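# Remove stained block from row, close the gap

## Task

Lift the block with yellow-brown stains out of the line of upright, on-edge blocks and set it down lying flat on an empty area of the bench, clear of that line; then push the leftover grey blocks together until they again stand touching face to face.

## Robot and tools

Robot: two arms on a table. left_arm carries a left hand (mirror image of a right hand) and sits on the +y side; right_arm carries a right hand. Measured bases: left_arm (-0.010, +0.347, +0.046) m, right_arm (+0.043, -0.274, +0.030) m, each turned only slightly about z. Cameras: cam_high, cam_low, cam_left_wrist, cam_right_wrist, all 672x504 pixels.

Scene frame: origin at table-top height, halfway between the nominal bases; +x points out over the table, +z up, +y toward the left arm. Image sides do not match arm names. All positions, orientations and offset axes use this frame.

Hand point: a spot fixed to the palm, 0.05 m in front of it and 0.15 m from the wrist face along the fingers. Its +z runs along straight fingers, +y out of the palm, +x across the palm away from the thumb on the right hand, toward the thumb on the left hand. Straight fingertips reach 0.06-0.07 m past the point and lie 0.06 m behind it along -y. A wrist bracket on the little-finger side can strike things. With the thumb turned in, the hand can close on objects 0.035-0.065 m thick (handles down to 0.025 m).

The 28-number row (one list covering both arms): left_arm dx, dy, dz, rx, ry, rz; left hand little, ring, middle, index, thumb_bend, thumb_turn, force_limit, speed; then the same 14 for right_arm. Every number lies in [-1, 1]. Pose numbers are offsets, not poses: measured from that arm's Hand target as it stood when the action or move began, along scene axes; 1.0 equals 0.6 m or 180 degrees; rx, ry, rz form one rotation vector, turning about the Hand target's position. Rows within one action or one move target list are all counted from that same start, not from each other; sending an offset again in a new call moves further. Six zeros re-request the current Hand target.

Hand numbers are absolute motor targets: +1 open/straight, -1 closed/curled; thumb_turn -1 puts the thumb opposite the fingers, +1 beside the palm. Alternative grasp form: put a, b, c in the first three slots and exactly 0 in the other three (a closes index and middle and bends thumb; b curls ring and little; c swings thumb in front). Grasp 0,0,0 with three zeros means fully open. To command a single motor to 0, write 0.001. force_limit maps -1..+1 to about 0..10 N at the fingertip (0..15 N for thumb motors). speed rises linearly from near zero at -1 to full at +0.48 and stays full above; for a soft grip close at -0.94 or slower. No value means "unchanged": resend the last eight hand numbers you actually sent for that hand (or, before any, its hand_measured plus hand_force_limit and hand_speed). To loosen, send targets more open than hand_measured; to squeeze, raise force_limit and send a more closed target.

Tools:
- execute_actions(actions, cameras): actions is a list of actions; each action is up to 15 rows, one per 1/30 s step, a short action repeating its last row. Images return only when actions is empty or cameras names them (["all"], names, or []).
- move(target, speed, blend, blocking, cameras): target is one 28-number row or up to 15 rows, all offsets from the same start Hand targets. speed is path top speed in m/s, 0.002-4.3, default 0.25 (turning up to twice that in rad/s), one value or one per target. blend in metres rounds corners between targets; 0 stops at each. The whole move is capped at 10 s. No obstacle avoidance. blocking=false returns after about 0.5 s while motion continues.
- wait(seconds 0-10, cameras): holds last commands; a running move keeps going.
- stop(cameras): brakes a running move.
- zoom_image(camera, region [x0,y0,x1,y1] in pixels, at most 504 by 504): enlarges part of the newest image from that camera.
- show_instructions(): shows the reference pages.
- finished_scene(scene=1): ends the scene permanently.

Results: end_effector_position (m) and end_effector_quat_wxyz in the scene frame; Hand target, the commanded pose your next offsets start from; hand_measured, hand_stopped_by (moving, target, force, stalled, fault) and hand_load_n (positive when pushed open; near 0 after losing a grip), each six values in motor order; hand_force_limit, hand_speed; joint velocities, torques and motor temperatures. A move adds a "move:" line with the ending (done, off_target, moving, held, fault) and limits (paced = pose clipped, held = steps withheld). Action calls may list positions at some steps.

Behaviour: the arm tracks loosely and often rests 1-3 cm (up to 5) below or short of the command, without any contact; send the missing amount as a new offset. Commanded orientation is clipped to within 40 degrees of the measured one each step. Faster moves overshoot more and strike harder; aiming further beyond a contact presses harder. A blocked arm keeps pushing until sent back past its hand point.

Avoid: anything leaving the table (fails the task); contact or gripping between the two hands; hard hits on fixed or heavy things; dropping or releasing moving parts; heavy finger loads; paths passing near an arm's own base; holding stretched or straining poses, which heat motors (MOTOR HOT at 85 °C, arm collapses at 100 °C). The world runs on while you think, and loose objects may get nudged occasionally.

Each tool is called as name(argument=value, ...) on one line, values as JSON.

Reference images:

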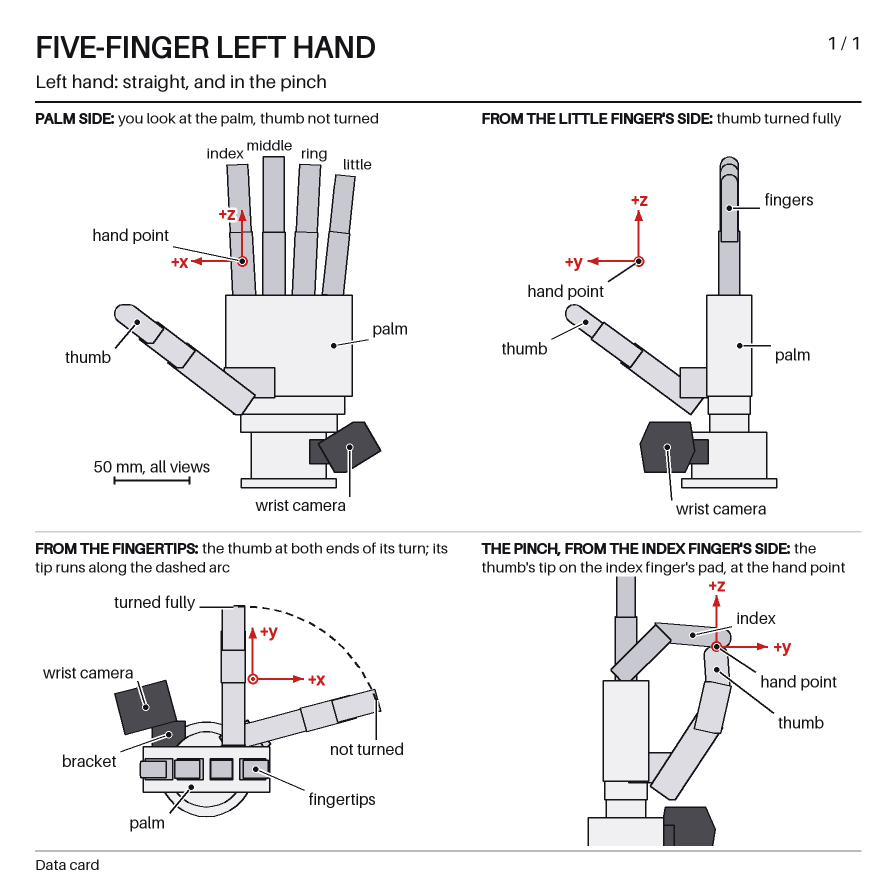

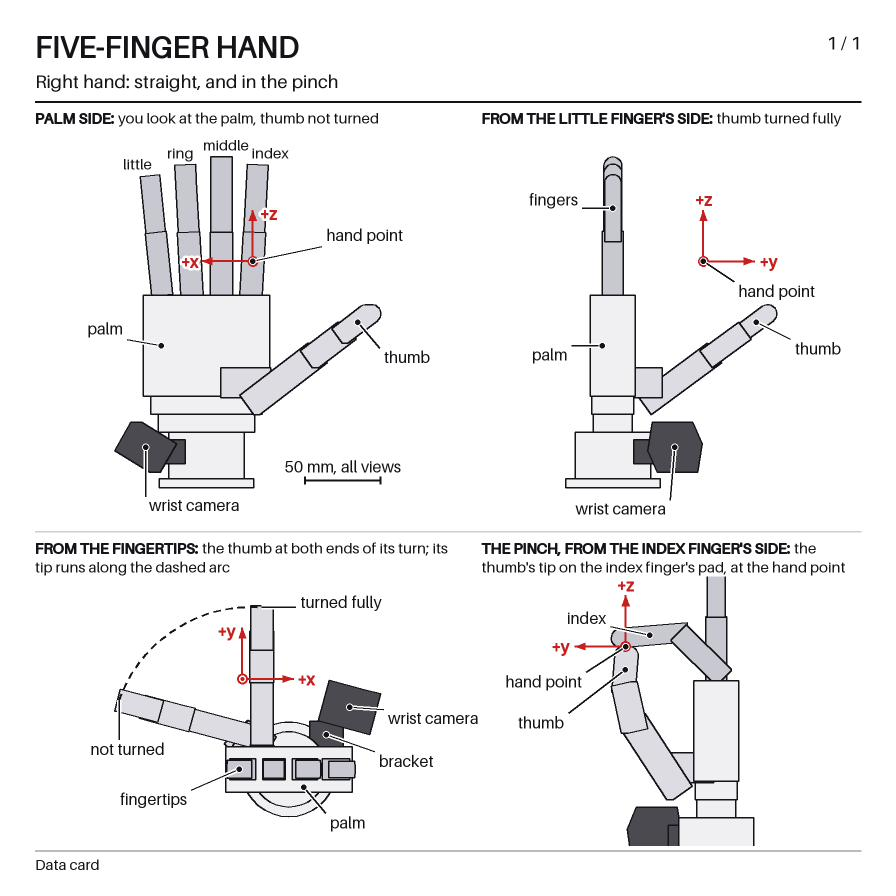

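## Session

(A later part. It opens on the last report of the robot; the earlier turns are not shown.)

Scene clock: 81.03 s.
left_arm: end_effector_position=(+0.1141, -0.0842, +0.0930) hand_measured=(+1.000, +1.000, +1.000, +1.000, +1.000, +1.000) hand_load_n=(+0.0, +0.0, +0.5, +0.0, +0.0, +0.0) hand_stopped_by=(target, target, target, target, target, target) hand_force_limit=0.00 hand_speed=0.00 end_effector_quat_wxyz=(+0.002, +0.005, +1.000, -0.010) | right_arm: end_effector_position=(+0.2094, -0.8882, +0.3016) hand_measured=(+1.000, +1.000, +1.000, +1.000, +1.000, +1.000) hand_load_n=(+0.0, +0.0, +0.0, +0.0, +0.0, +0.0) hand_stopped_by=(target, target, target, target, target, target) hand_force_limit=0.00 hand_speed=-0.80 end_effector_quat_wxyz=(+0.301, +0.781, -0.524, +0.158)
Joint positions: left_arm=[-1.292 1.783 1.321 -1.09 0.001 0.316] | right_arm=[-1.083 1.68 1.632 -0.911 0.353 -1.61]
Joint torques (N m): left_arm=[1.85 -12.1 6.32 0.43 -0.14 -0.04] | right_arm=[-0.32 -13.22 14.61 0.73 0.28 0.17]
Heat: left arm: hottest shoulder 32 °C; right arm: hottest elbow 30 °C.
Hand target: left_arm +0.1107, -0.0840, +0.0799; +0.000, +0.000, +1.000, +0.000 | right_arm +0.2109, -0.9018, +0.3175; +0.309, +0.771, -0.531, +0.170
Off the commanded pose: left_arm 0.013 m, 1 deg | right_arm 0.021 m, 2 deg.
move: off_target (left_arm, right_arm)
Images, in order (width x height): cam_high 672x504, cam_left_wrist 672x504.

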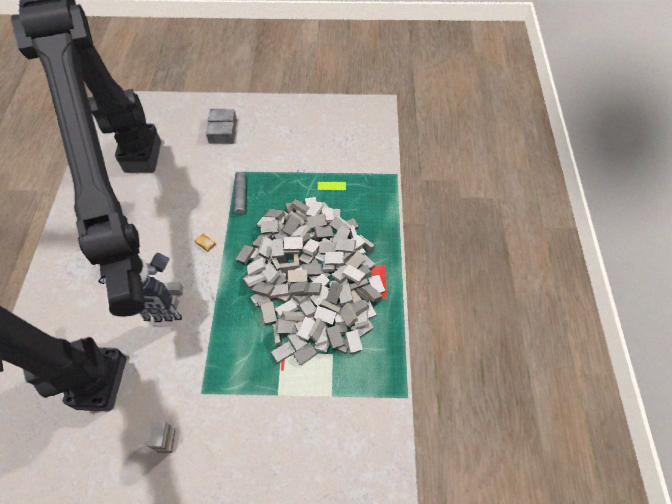

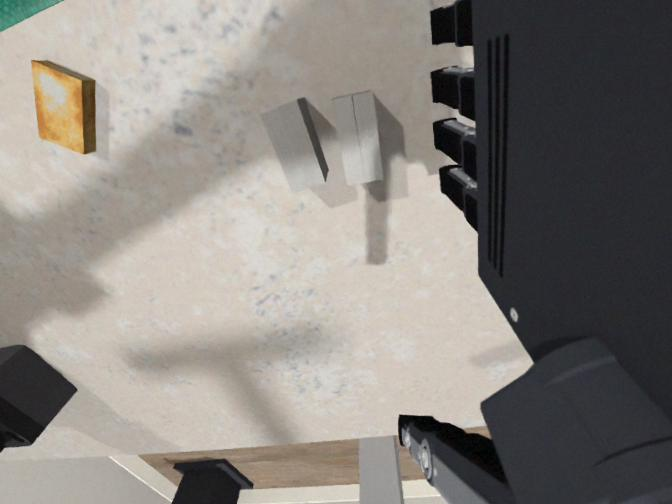

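move(target=[-0.003,0.037,0.004,0,0,0, 1,1,1,1,1,1,0,0, 0,0,0,0,0,0, 1,1,1,1,1,1,0,-0.8], speed=0.04, cameras=["cam_high","cam_left_wrist"])

zoom_image(camera="cam_left_wrist", region=[280, 0, 480, 200])

zoom_image(camera="cam_high", region=[130, 260, 200, 330])

Scene clock: 82.57 s.
left_arm: end_effector_position=(+0.1076, -0.0637, +0.0795) hand_measured=(+1.000, +1.000, +1.000, +1.000, +1.000, +1.000) hand_load_n=(+0.0, +0.0, +0.0, +0.0, +0.0, +0.0) hand_stopped_by=(target, target, target, target, target, target) hand_force_limit=0.00 hand_speed=0.00 end_effector_quat_wxyz=(-0.002, +0.005, +1.000, +0.005) | right_arm: end_effector_position=(+0.2094, -0.8882, +0.3016) hand_measured=(+1.000, +1.000, +1.000, +1.000, +1.000, +1.000) hand_load_n=(+0.0, +0.0, +0.0, +0.0, +0.0, +0.0) hand_stopped_by=(target, target, target, target, target, target) hand_force_limit=0.00 hand_speed=-0.80 end_effector_quat_wxyz=(+0.301, +0.781, -0.524, +0.158)
Joint positions: left_arm=[-1.292 1.771 1.259 -1.071 0.001 0.316] | right_arm=[-1.083 1.68 1.632 -0.911 0.353 -1.61]
Joint torques (N m): left_arm=[2.49 -14.39 5.67 0.18 -0.11 0.08] | right_arm=[-1.55 -13.57 14.63 0.68 0.3 0.14]
Heat: left arm: hottest shoulder 32 °C; right arm: hottest elbow 30 °C.
Hand target: left_arm +0.1089, -0.0618, +0.0824; +0.000, +0.000, +1.000, +0.000 | right_arm +0.2109, -0.9018, +0.3175; +0.309, +0.771, -0.531, +0.170
Off the commanded pose: left_arm 0.004 m, 1 deg | right_arm 0.021 m, 2 deg.
move: off_target (right_arm)
Images, in order (width x height): cam_high 672x504, cam_left_wrist 672x504.

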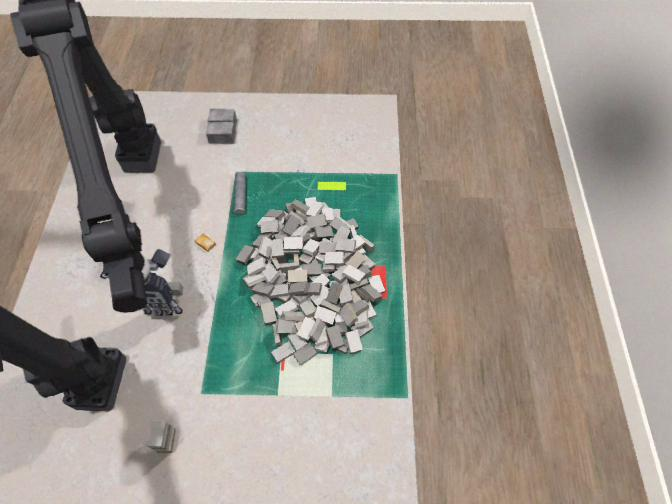

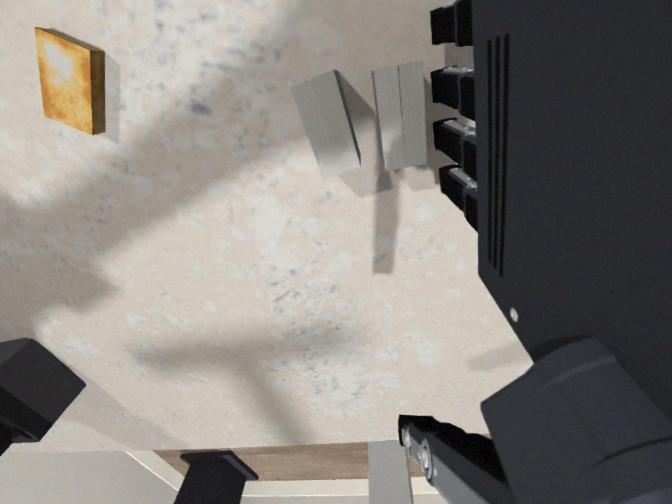

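Scaled by 2.520 from the camera's 672x504 image, which has a finer 960x720 frame.

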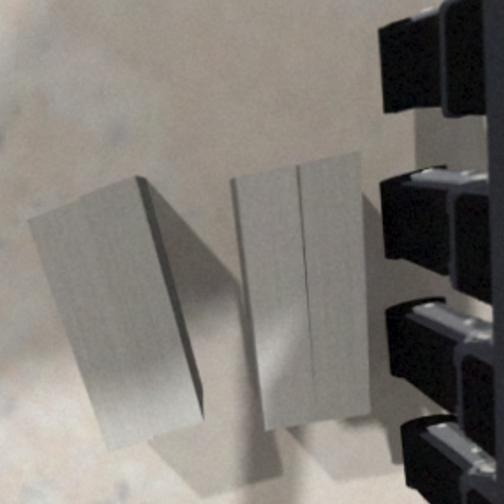

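Scaled by 7.200 from the camera's 672x504 image, which has a finer 960x720 frame.

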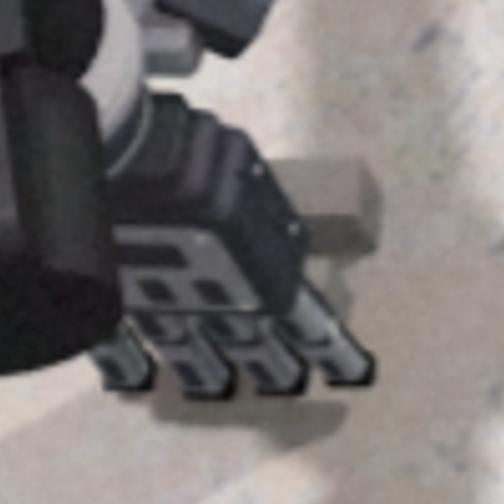

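move(target=[-0.002,0.024,0.0,0,0,0, 1,1,1,1,1,1,0,0, 0,0,0,0,0,0, 1,1,1,1,1,1,0,-0.8], speed=0.03, cameras=["cam_high","cam_left_wrist"])

zoom_image(camera="cam_left_wrist", region=[280, 0, 480, 200])

zoom_image(camera="cam_high", region=[130, 260, 200, 330])

Scene clock: 85.00 s.
left_arm: end_effector_position=(+0.1045, -0.0516, +0.0788) hand_measured=(+1.000, +1.000, +1.000, +1.000, +1.000, +1.000) hand_load_n=(+0.0, +0.0, +0.0, +0.0, +0.0, +0.0) hand_stopped_by=(target, target, target, target, target, target) hand_force_limit=0.00 hand_speed=0.00 end_effector_quat_wxyz=(-0.002, +0.004, +1.000, +0.004) | right_arm: end_effector_position=(+0.2094, -0.8882, +0.3016) hand_measured=(+1.000, +1.000, +1.000, +1.000, +1.000, +1.000) hand_load_n=(+0.0, +0.0, +0.0, +0.0, +0.0, +0.0) hand_stopped_by=(target, target, target, target, target, target) hand_force_limit=0.00 hand_speed=-0.80 end_effector_quat_wxyz=(+0.301, +0.781, -0.524, +0.158)
Joint positions: left_arm=[-1.29 1.741 1.215 -1.053 0.001 0.316] | right_arm=[-1.083 1.68 1.632 -0.911 0.353 -1.61]
Joint torques (N m): left_arm=[2.32 -14.56 5.35 -0.01 -0.1 0.11] | right_arm=[-1.49 -13.16 14.58 0.91 0.31 0.19]
Heat: left arm: hottest shoulder 32 °C; right arm: hottest elbow 31 °C.
Hand target: left_arm +0.1077, -0.0472, +0.0823; +0.000, +0.000, +1.000, +0.001 | right_arm +0.2109, -0.9018, +0.3175; +0.309, +0.771, -0.531, +0.170
Off the commanded pose: left_arm 0.006 m, 1 deg | right_arm 0.021 m, 2 deg.
move: off_target (right_arm)
Images, in order (width x height): cam_high 672x504, cam_left_wrist 672x504.

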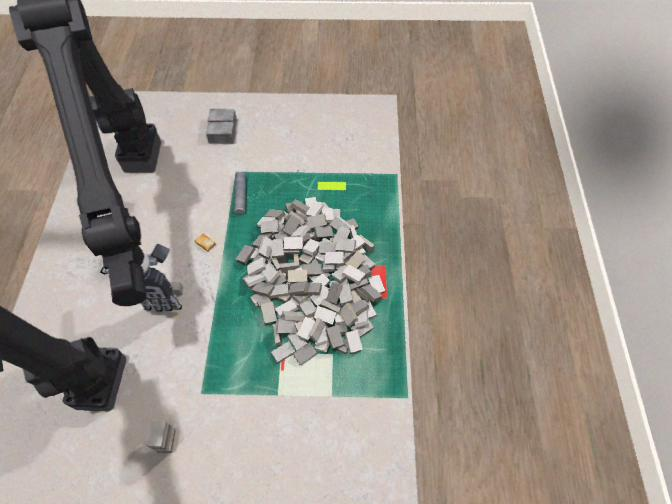

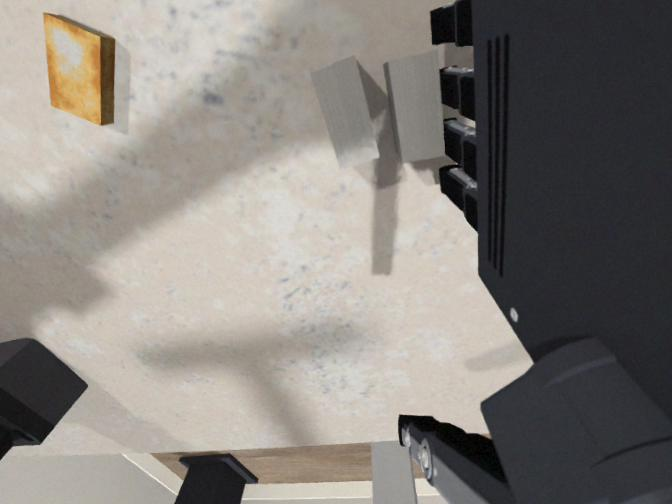

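Scaled by 2.520 from the camera's 672x504 image, which has a finer 960x720 frame.

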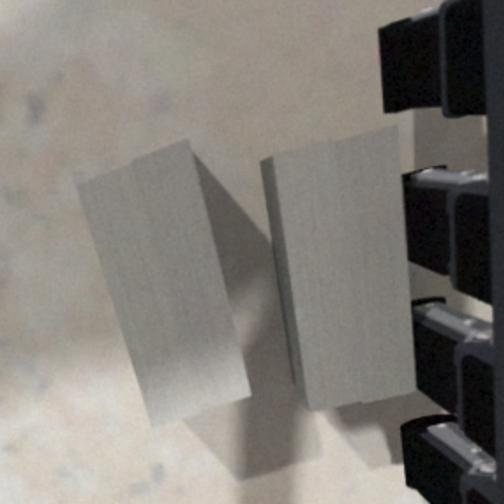

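Scaled by 7.200 from the camera's 672x504 image, which has a finer 960x720 frame.

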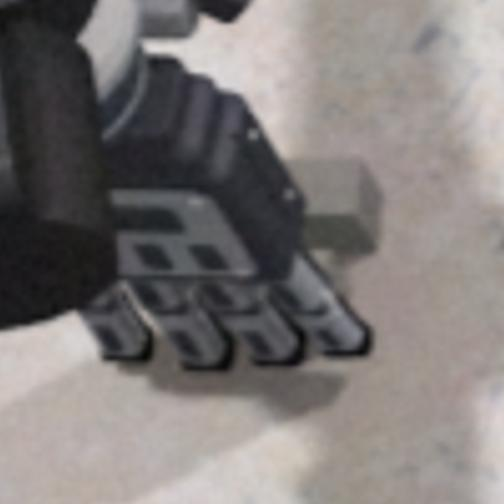

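move(target=[0,0.022,0.0,0,0,0, 1,1,1,1,1,1,0,0, 0,0,0,0,0,0, 1,1,1,1,1,1,0,-0.8], speed=0.025, cameras=["cam_high","cam_left_wrist"])

zoom_image(camera="cam_left_wrist", region=[280, 0, 480, 200])

Scene clock: 86.93 s.
left_arm: end_effector_position=(+0.1033, -0.0395, +0.0785) hand_measured=(+1.000, +1.000, +1.000, +1.000, +1.000, +1.000) hand_load_n=(+0.0, +0.0, +0.0, +0.0, +0.0, +0.0) hand_stopped_by=(target, target, target, target, target, target) hand_force_limit=0.00 hand_speed=0.00 end_effector_quat_wxyz=(-0.002, +0.001, +1.000, +0.004) | right_arm: end_effector_position=(+0.2094, -0.8882, +0.3016) hand_measured=(+1.000, +1.000, +1.000, +1.000, +1.000, +1.000) hand_load_n=(+0.0, +0.0, +0.0, +0.0, +0.0, +0.0) hand_stopped_by=(target, target, target, target, target, target) hand_force_limit=0.00 hand_speed=-0.80 end_effector_quat_wxyz=(+0.301, +0.781, -0.524, +0.158)
Joint positions: left_arm=[-1.284 1.714 1.177 -1.041 0.001 0.316] | right_arm=[-1.083 1.68 1.632 -0.911 0.353 -1.61]
Joint torques (N m): left_arm=[3.25 -13.8 5.53 0.1 -0.11 0.17] | right_arm=[-1.44 -13.22 14.61 0.8 0.31 0.17]
Heat: left arm: hottest shoulder 32 °C; right arm: hottest elbow 31 °C.
Hand target: left_arm +0.1078, -0.0341, +0.0823; +0.000, +0.000, +1.000, +0.000 | right_arm +0.2109, -0.9018, +0.3175; +0.309, +0.771, -0.531, +0.170
Off the commanded pose: left_arm 0.008 m, 0 deg | right_arm 0.021 m, 2 deg.
move: off_target (right_arm)
Images, in order (width x height): cam_high 672x504, cam_left_wrist 672x504.

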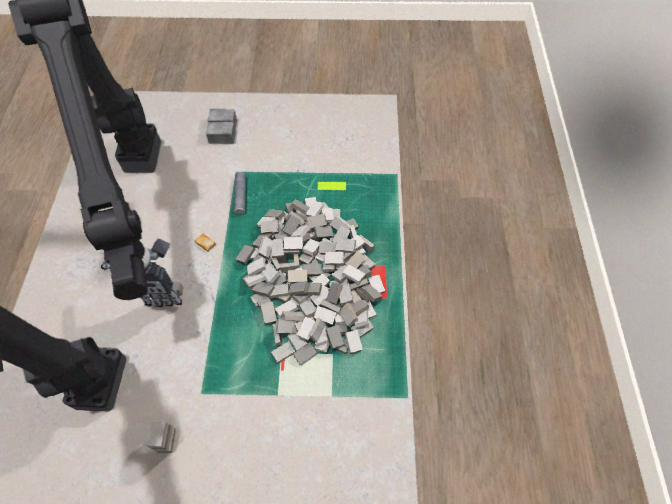

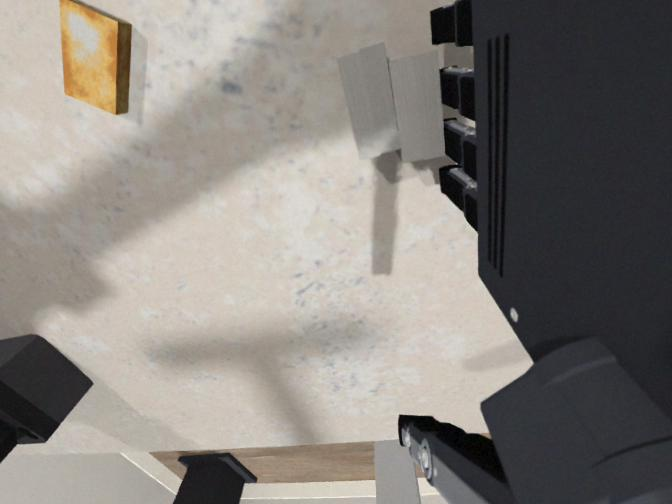

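Scaled by 2.520 from the camera's 672x504 image, which has a finer 960x720 frame.

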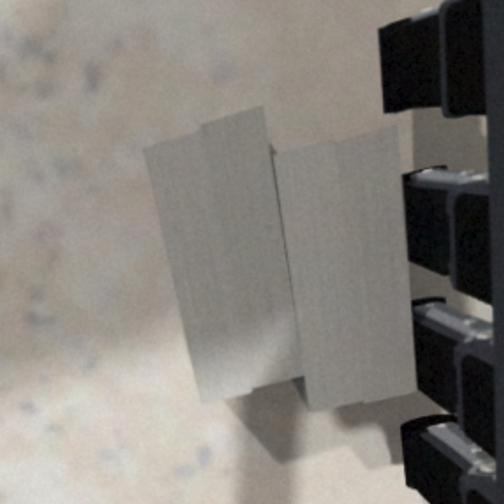

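move(target=[0,0.02,0.0,0,0,0, 1,1,1,1,1,1,0,0, 0,0,0,0,0,0, 1,1,1,1,1,1,0,-0.8], speed=0.025, cameras=["cam_high","cam_left_wrist"])

zoom_image(camera="cam_left_wrist", region=[280, 0, 480, 200])

Scene clock: 89.50 s.
left_arm: end_effector_position=(+0.1031, -0.0278, +0.0782) hand_measured=(+1.000, +1.000, +1.000, +1.000, +1.000, +1.000) hand_load_n=(+0.0, +0.0, +0.0, +0.0, +0.0, +0.0) hand_stopped_by=(target, target, target, target, target, target) hand_force_limit=0.00 hand_speed=0.00 end_effector_quat_wxyz=(-0.002, +0.000, +1.000, +0.004) | right_arm: end_effector_position=(+0.2094, -0.8882, +0.3016) hand_measured=(+1.000, +1.000, +1.000, +1.000, +1.000, +1.000) hand_load_n=(+0.0, +0.0, +0.0, +0.0, +0.0, +0.0) hand_stopped_by=(target, target, target, target, target, target) hand_force_limit=0.00 hand_speed=-0.80 end_effector_quat_wxyz=(+0.301, +0.781, -0.524, +0.158)
Joint positions: left_arm=[-1.276 1.689 1.141 -1.031 0.001 0.322] | right_arm=[-1.083 1.68 1.632 -0.911 0.353 -1.61]
Joint torques (N m): left_arm=[3.49 -13.1 5.64 0.03 -0.1 0.21] | right_arm=[-1.85 -13.1 14.64 0.57 0.3 0.15]
Heat: left arm: hottest shoulder 32 °C; right arm: hottest elbow 31 °C.
Hand target: left_arm +0.1077, -0.0221, +0.0823; +0.000, +0.001, +1.000, +0.000 | right_arm +0.2109, -0.9018, +0.3175; +0.309, +0.771, -0.531, +0.170
Off the commanded pose: left_arm 0.008 m, 0 deg | right_arm 0.021 m, 2 deg.
move: off_target (right_arm)
Images, in order (width x height): cam_high 672x504, cam_left_wrist 672x504.

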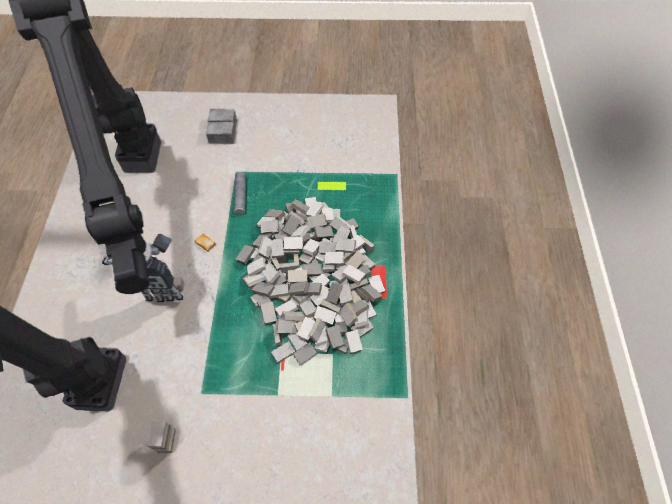

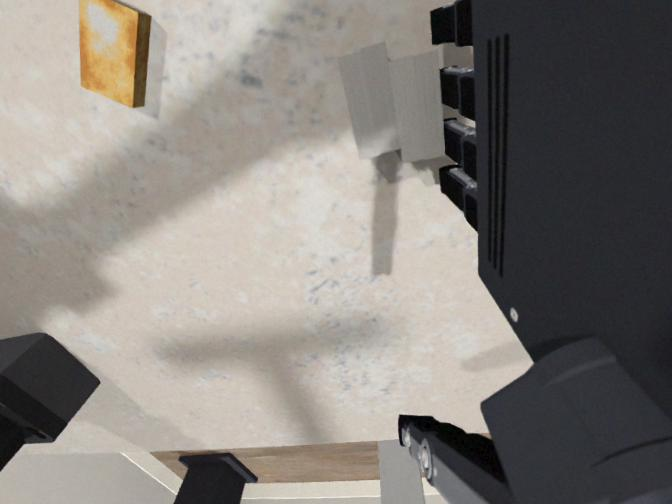

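Scaled by 2.520 from the camera's 672x504 image, which has a finer 960x720 frame.

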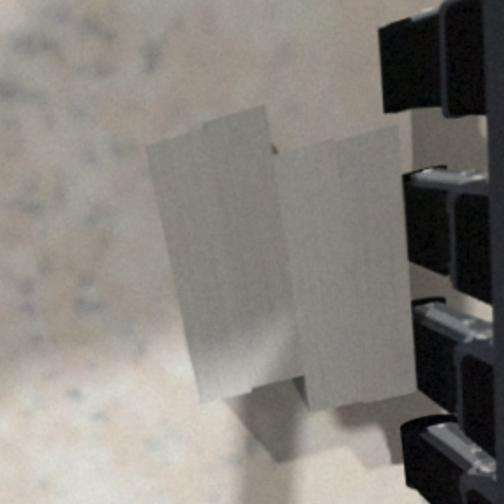

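move(target=[[0,-0.025,0.0,0,0,0, 1,1,1,1,1,1,0,0, 0,0,0,0,0,0, 1,1,1,1,1,1,0,-0.8],[0,-0.035,0.11,0,0,0, 1,1,1,1,1,1,0,0, 0,0,0,0,0,0, 1,1,1,1,1,1,0,-0.8],[0.0705,-0.1215,0.11,0,0,0.5, 1,1,1,1,1,1,0,0, 0,0,0,0,0,0, 1,1,1,1,1,1,0,-0.8]], speed=[0.05,0.12,0.35], blend=[0.008,0.015,0], cameras=["cam_high","cam_low","cam_left_wrist"])

zoom_image(camera="cam_high", region=[130, 240, 210, 320])

zoom_image(camera="cam_left_wrist", region=[280, 0, 480, 200])

Scene clock: 95.43 s.
left_arm: end_effector_position=(+0.1477, -0.0959, +0.1403) hand_measured=(+1.000, +1.000, +1.000, +1.000, +1.000, +1.000) hand_load_n=(+0.0, +0.0, +0.0, +0.0, +0.0, +0.0) hand_stopped_by=(target, target, target, target, target, target) hand_force_limit=0.00 hand_speed=0.00 end_effector_quat_wxyz=(-0.001, +0.700, -0.714, -0.009) | right_arm: end_effector_position=(+0.2094, -0.8882, +0.3016) hand_measured=(+1.000, +1.000, +1.000, +1.000, +1.000, +1.000) hand_load_n=(+0.0, +0.0, +0.0, +0.0, +0.0, +0.0) hand_stopped_by=(target, target, target, target, target, target) hand_force_limit=0.00 hand_speed=-0.80 end_effector_quat_wxyz=(+0.301, +0.781, -0.524, +0.158)
Joint positions: left_arm=[-1.108 1.643 1.265 -1.21 0.003 -1.061] | right_arm=[-1.083 1.68 1.632 -0.911 0.353 -1.61]
Joint torques (N m): left_arm=[2.02 -13.39 6.6 0.02 -0.09 -0.02] | right_arm=[-1.14 -12.75 14.68 0.66 0.32 0.17]
Heat: left arm: hottest shoulder 32 °C; right arm: hottest elbow 31 °C.
Hand target: left_arm +0.1501, -0.0950, +0.1482; +0.000, +0.707, -0.707, -0.001 | right_arm +0.2109, -0.9018, +0.3175; +0.309, +0.771, -0.531, +0.170
Off the commanded pose: left_arm 0.008 m, 1 deg | right_arm 0.021 m, 2 deg.
move: off_target (right_arm); blend cut to 0.0075 m at target 1
Images, in order (width x height): cam_high 672x504, cam_low 672x504, cam_left_wrist 672x504.

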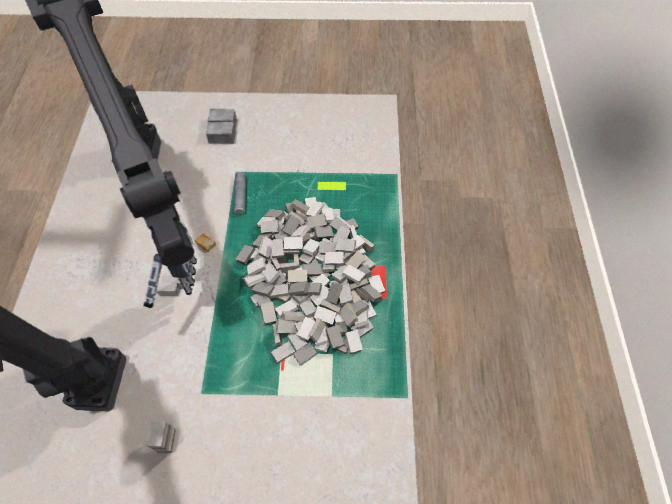

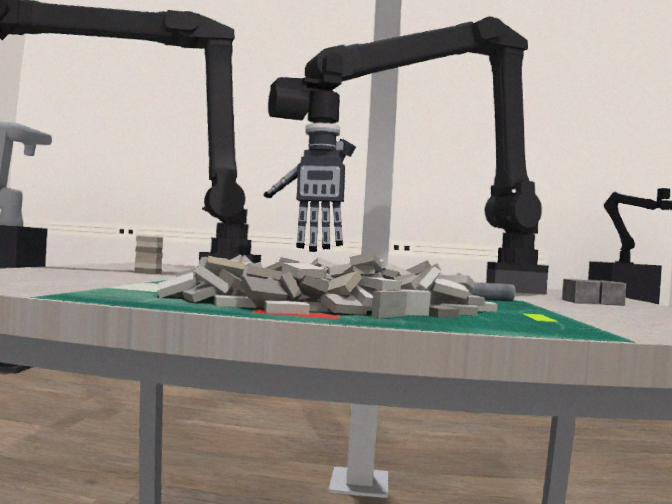

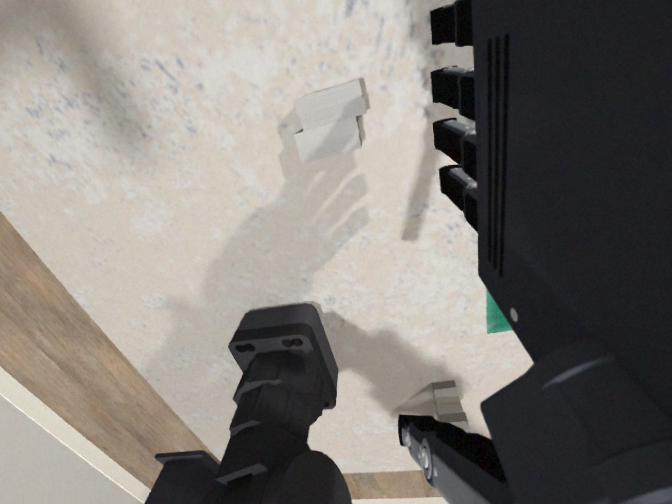

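Scaled by 6.300 from the camera's 672x504 image, which has a finer 960x720 frame.

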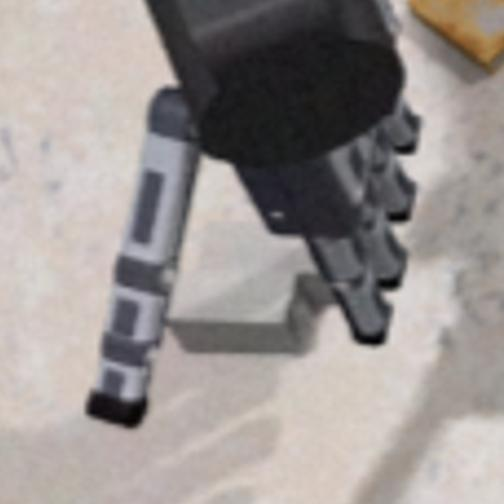

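Scaled by 2.520 from the camera's 672x504 image, which has a finer 960x720 frame.

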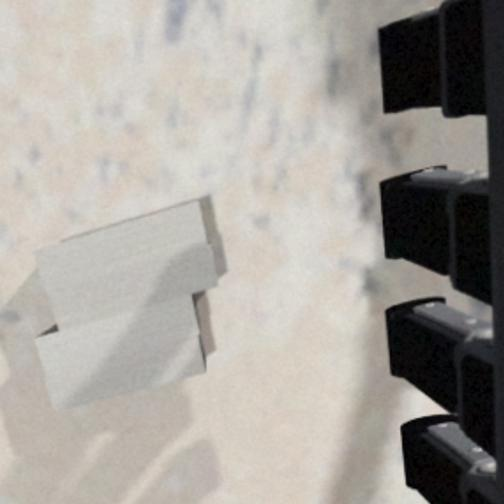

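move(target=[-0.002,0,-0.107,0,0,0, 1,1,1,1,1,1,0,0, 0,0,0,0,0,0, 1,1,1,1,1,1,0,-0.8], speed=0.1, cameras=["cam_high","cam_left_wrist"])

zoom_image(camera="cam_left_wrist", region=[280, 0, 480, 200])

zoom_image(camera="cam_high", region=[130, 240, 210, 320])

Scene clock: 98.70 s.
left_arm: end_effector_position=(+0.1472, -0.0947, +0.0943) hand_measured=(+1.000, +1.000, +1.000, +1.000, +1.000, +1.000) hand_load_n=(+0.0, +0.0, +0.0, +0.0, +0.0, +0.0) hand_stopped_by=(target, target, target, target, target, target) hand_force_limit=0.00 hand_speed=0.00 end_effector_quat_wxyz=(+0.003, +0.701, -0.713, +0.006) | right_arm: end_effector_position=(+0.2094, -0.8882, +0.3016) hand_measured=(+1.000, +1.000, +1.000, +1.000, +1.000, +1.000) hand_load_n=(+0.0, +0.0, +0.0, +0.0, +0.0, +0.0) hand_stopped_by=(target, target, target, target, target, target) hand_force_limit=0.00 hand_speed=-0.80 end_effector_quat_wxyz=(+0.301, +0.781, -0.524, +0.158)
Joint positions: left_arm=[-1.108 1.672 1.17 -1.056 0.002 -1.064] | right_arm=[-1.083 1.68 1.632 -0.911 0.353 -1.61]
Joint torques (N m): left_arm=[1.44 -10.81 6.34 0.36 -0.11 -0.03] | right_arm=[-1.2 -13.8 14.71 0.72 0.29 0.21]
Heat: left arm: hottest shoulder 32 °C; right arm: hottest elbow 31 °C.
Hand target: left_arm +0.1489, -0.0950, +0.0841; +0.000, +0.707, -0.707, -0.001 | right_arm +0.2109, -0.9018, +0.3175; +0.309, +0.771, -0.531, +0.170
Off the commanded pose: left_arm 0.010 m, 1 deg | right_arm 0.021 m, 2 deg.
move: off_target (right_arm)
Images, in order (width x height): cam_high 672x504, cam_left_wrist 672x504.

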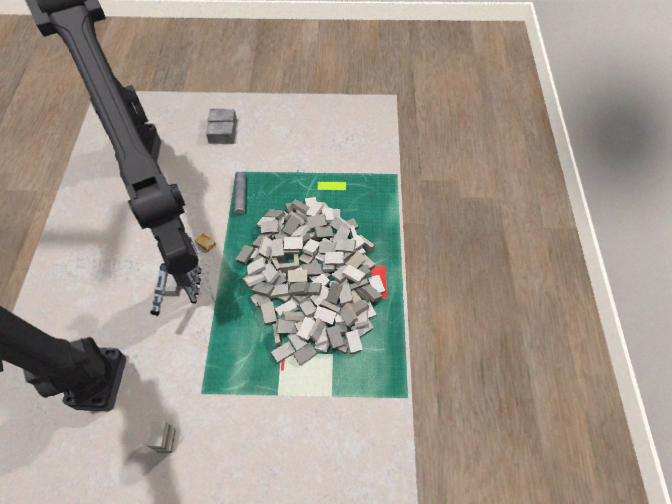

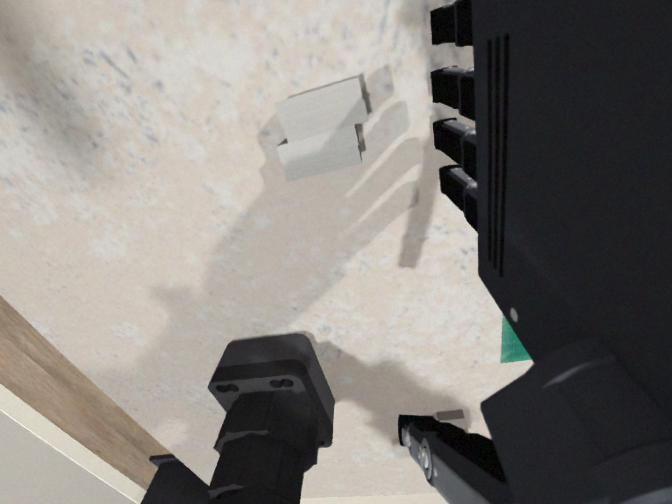

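Scaled by 2.520 from the camera's 672x504 image, which has a finer 960x720 frame.

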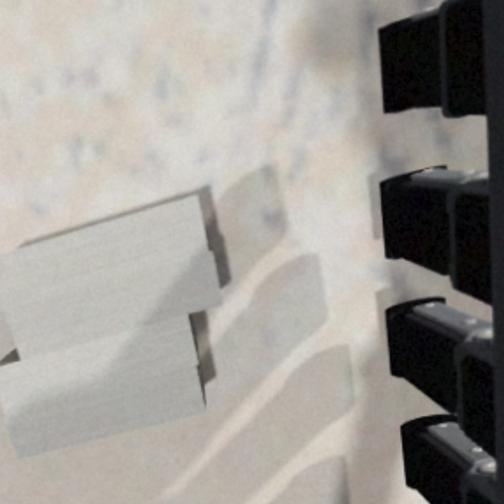

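Scaled by 6.300 from the camera's 672x504 image, which has a finer 960x720 frame.

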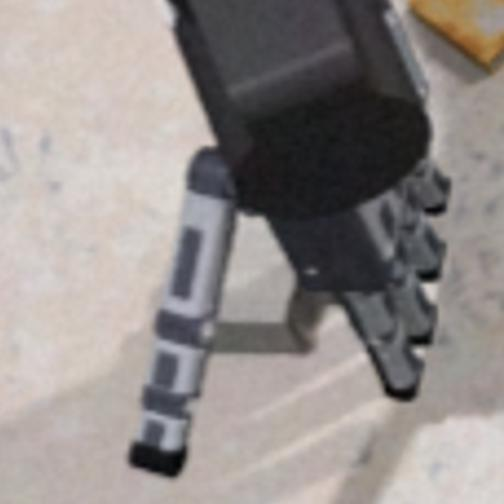

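move(target=[-0.018,0.015,-0.002,0,0,0, 1,1,1,1,1,1,0,0, 0,0,0,0,0,0, 1,1,1,1,1,1,0,-0.8], speed=0.05, cameras=["cam_high","cam_left_wrist"])

zoom_image(camera="cam_left_wrist", region=[280, 0, 480, 200])

Scene clock: 100.67 s.
left_arm: end_effector_position=(+0.1409, -0.0830, +0.0818) hand_measured=(+1.000, +1.000, +1.000, +1.000, +1.000, +1.000) hand_load_n=(+0.0, +0.0, +0.0, +0.0, +0.0, +0.0) hand_stopped_by=(target, target, target, target, target, target) hand_force_limit=0.00 hand_speed=0.00 end_effector_quat_wxyz=(-0.001, +0.705, -0.709, -0.006) | right_arm: end_effector_position=(+0.2094, -0.8882, +0.3016) hand_measured=(+1.000, +1.000, +1.000, +1.000, +1.000, +1.000) hand_load_n=(+0.0, +0.0, +0.0, +0.0, +0.0, +0.0) hand_stopped_by=(target, target, target, target, target, target) hand_force_limit=0.00 hand_speed=-0.80 end_effector_quat_wxyz=(+0.301, +0.781, -0.524, +0.158)
Joint positions: left_arm=[-1.108 1.672 1.132 -1.043 0.002 -1.075] | right_arm=[-1.083 1.68 1.632 -0.911 0.353 -1.61]
Joint torques (N m): left_arm=[1.32 -12.1 6.06 0.28 -0.1 -0.03] | right_arm=[-1.49 -13.27 14.56 0.68 0.31 0.14]
Heat: left arm: hottest shoulder 32 °C; right arm: hottest elbow 31 °C.
Hand target: left_arm +0.1381, -0.0859, +0.0829; +0.000, +0.707, -0.707, -0.001 | right_arm +0.2109, -0.9018, +0.3175; +0.309, +0.771, -0.531, +0.170
Off the commanded pose: left_arm 0.004 m, 1 deg | right_arm 0.021 m, 2 deg.
move: off_target (right_arm)
Images, in order (width x height): cam_high 672x504, cam_left_wrist 672x504.

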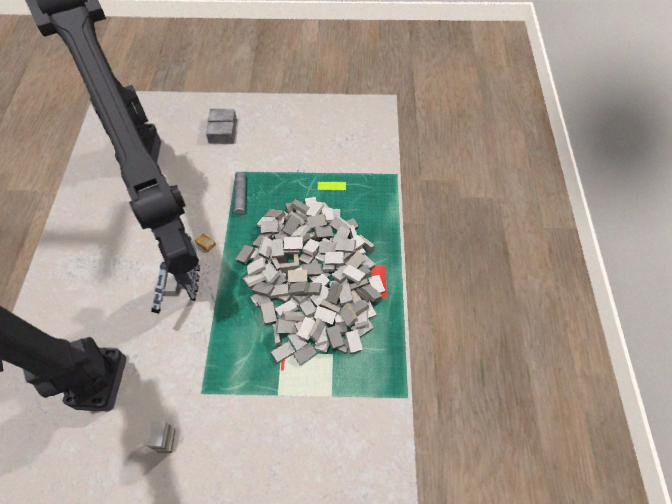

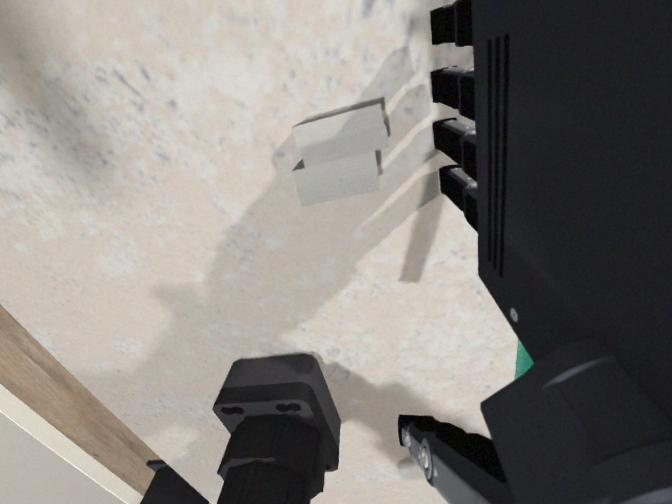

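Scaled by 2.520 from the camera's 672x504 image, which has a finer 960x720 frame.

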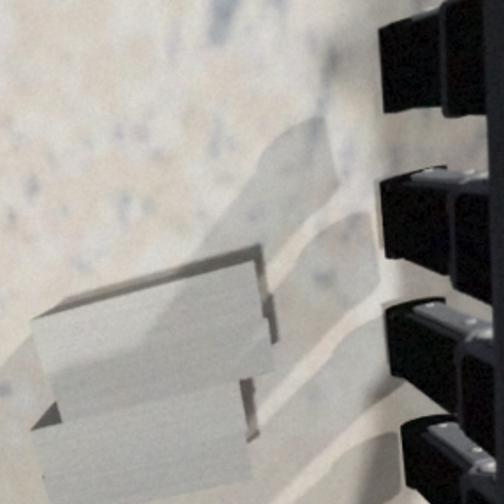

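move(target=[-0.046,0.0,-0.001,0,0,0, 1,1,1,1,1,1,0,0, 0,0,0,0,0,0, 1,1,1,1,1,1,0,-0.8], speed=0.035, cameras=["cam_high","cam_left_wrist"])

zoom_image(camera="cam_left_wrist", region=[280, 50, 480, 250])

Scene clock: 103.17 s.
left_arm: end_effector_position=(+0.1152, -0.0835, +0.0775) hand_measured=(+1.000, +1.000, +1.000, +1.000, +1.000, +1.000) hand_load_n=(+0.0, +0.0, +0.5, +0.0, +0.0, +0.0) hand_stopped_by=(target, target, target, target, target, target) hand_force_limit=0.00 hand_speed=0.00 end_effector_quat_wxyz=(-0.004, +0.705, -0.709, -0.008) | right_arm: end_effector_position=(+0.2094, -0.8882, +0.3016) hand_measured=(+1.000, +1.000, +1.000, +1.000, +1.000, +1.000) hand_load_n=(+0.0, +0.0, +0.0, +0.0, +0.0, +0.0) hand_stopped_by=(target, target, target, target, target, target) hand_force_limit=0.00 hand_speed=-0.80 end_effector_quat_wxyz=(+0.301, +0.781, -0.524, +0.158)
Joint positions: left_arm=[-1.163 1.656 1.098 -1.031 -0.002 -1.13] | right_arm=[-1.083 1.68 1.632 -0.911 0.353 -1.61]
Joint torques (N m): left_arm=[1.14 -12.63 5.63 0.35 0.13 -0.03] | right_arm=[-1.55 -12.86 14.64 0.61 0.32 0.15]
Heat: left arm: hottest shoulder 32 °C; right arm: hottest elbow 31 °C.
Hand target: left_arm +0.1104, -0.0861, +0.0824; +0.000, +0.707, -0.708, +0.000 | right_arm +0.2109, -0.9018, +0.3175; +0.309, +0.771, -0.531, +0.170
Off the commanded pose: left_arm 0.007 m, 1 deg | right_arm 0.021 m, 2 deg.
move: off_target (right_arm)
Images, in order (width x height): cam_high 672x504, cam_left_wrist 672x504.

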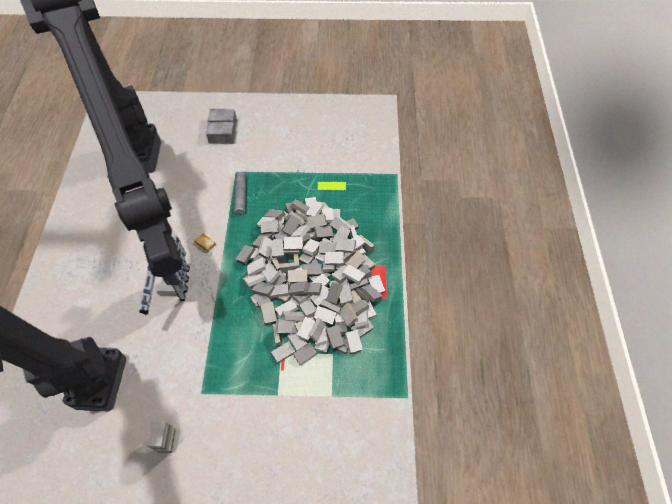

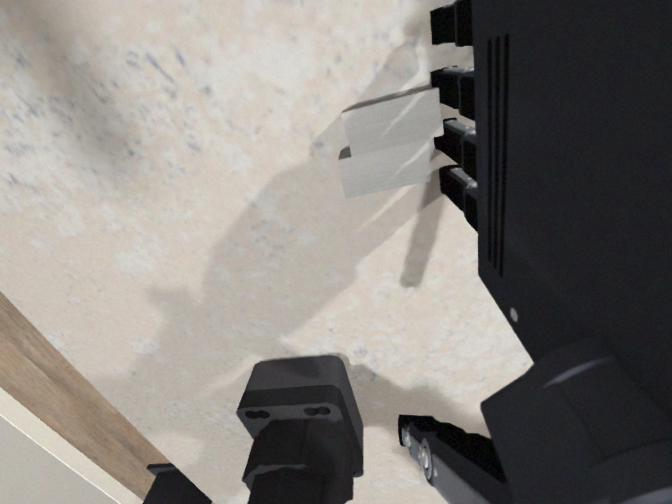

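Scaled by 2.520 from the camera's 672x504 image, which has a finer 960x720 frame.

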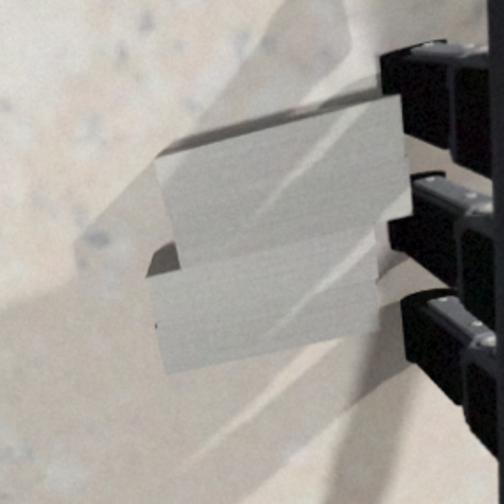

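move(target=[-0.016,0.0,0.001,0,0,0, 1,1,1,1,1,1,0,0, 0,0,0,0,0,0, 1,1,1,1,1,1,0,-0.8], speed=0.03, cameras=["cam_high","cam_left_wrist"])

zoom_image(camera="cam_left_wrist", region=[280, 50, 480, 250])

Scene clock: 104.40 s.
left_arm: end_effector_position=(+0.1076, -0.0836, +0.0773) hand_measured=(+1.000, +1.000, +1.000, +1.000, +1.000, +1.000) hand_load_n=(+0.0, +0.0, +0.5, +0.0, +0.0, +0.0) hand_stopped_by=(target, target, target, target, target, target) hand_force_limit=0.00 hand_speed=0.00 end_effector_quat_wxyz=(-0.005, +0.706, -0.708, -0.008) | right_arm: end_effector_position=(+0.2094, -0.8882, +0.3016) hand_measured=(+1.000, +1.000, +1.000, +1.000, +1.000, +1.000) hand_load_n=(+0.0, +0.0, +0.0, +0.0, +0.0, +0.0) hand_stopped_by=(target, target, target, target, target, target) hand_force_limit=0.00 hand_speed=-0.80 end_effector_quat_wxyz=(+0.301, +0.781, -0.524, +0.158)
Joint positions: left_arm=[-1.179 1.648 1.087 -1.028 -0.003 -1.15] | right_arm=[-1.083 1.68 1.632 -0.911 0.353 -1.61]
Joint torques (N m): left_arm=[0.97 -12.86 5.68 0.1 0.13 -0.08] | right_arm=[-1.49 -13.45 14.64 0.7 0.33 0.18]
Heat: left arm: hottest shoulder 32 °C; right arm: hottest elbow 31 °C.
Hand target: left_arm +0.1009, -0.0861, +0.0829; +0.000, +0.707, -0.707, +0.000 | right_arm +0.2109, -0.9018, +0.3175; +0.309, +0.771, -0.531, +0.170
Off the commanded pose: left_arm 0.009 m, 1 deg | right_arm 0.021 m, 2 deg.
move: off_target (right_arm)
Images, in order (width x height): cam_high 672x504, cam_left_wrist 672x504.

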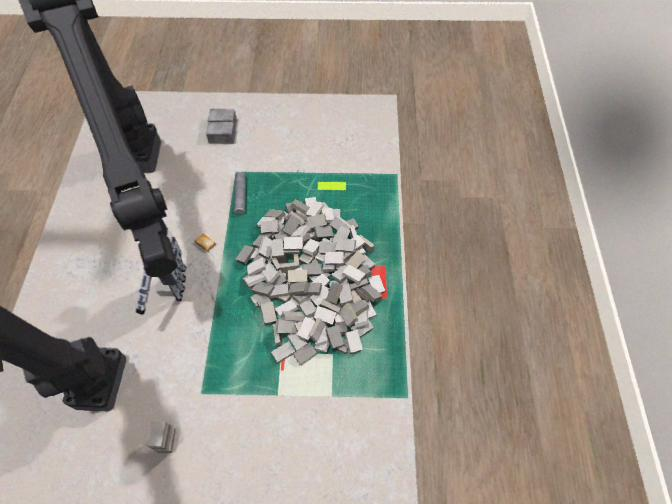

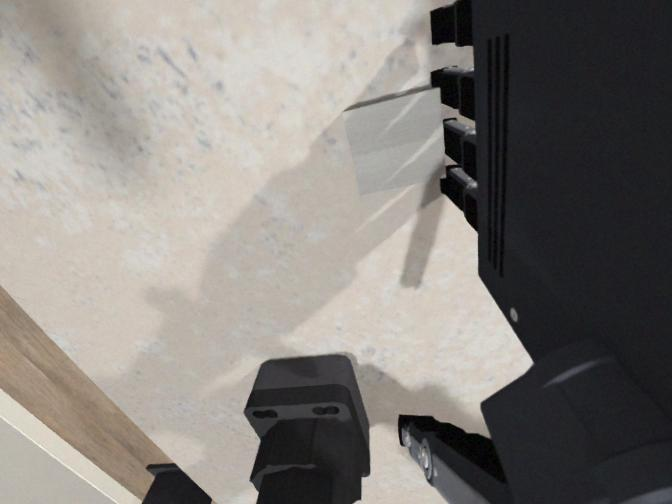

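Scaled by 2.520 from the camera's 672x504 image, which has a finer 960x720 frame.

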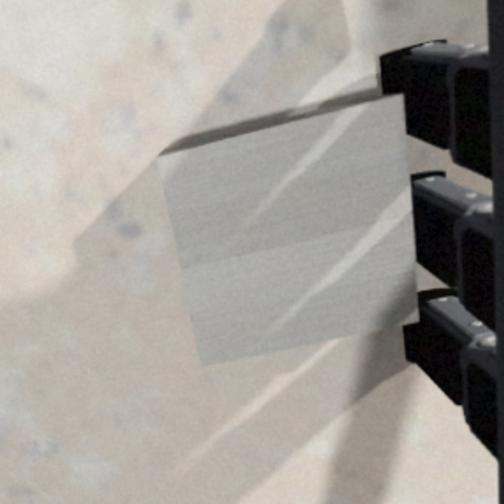

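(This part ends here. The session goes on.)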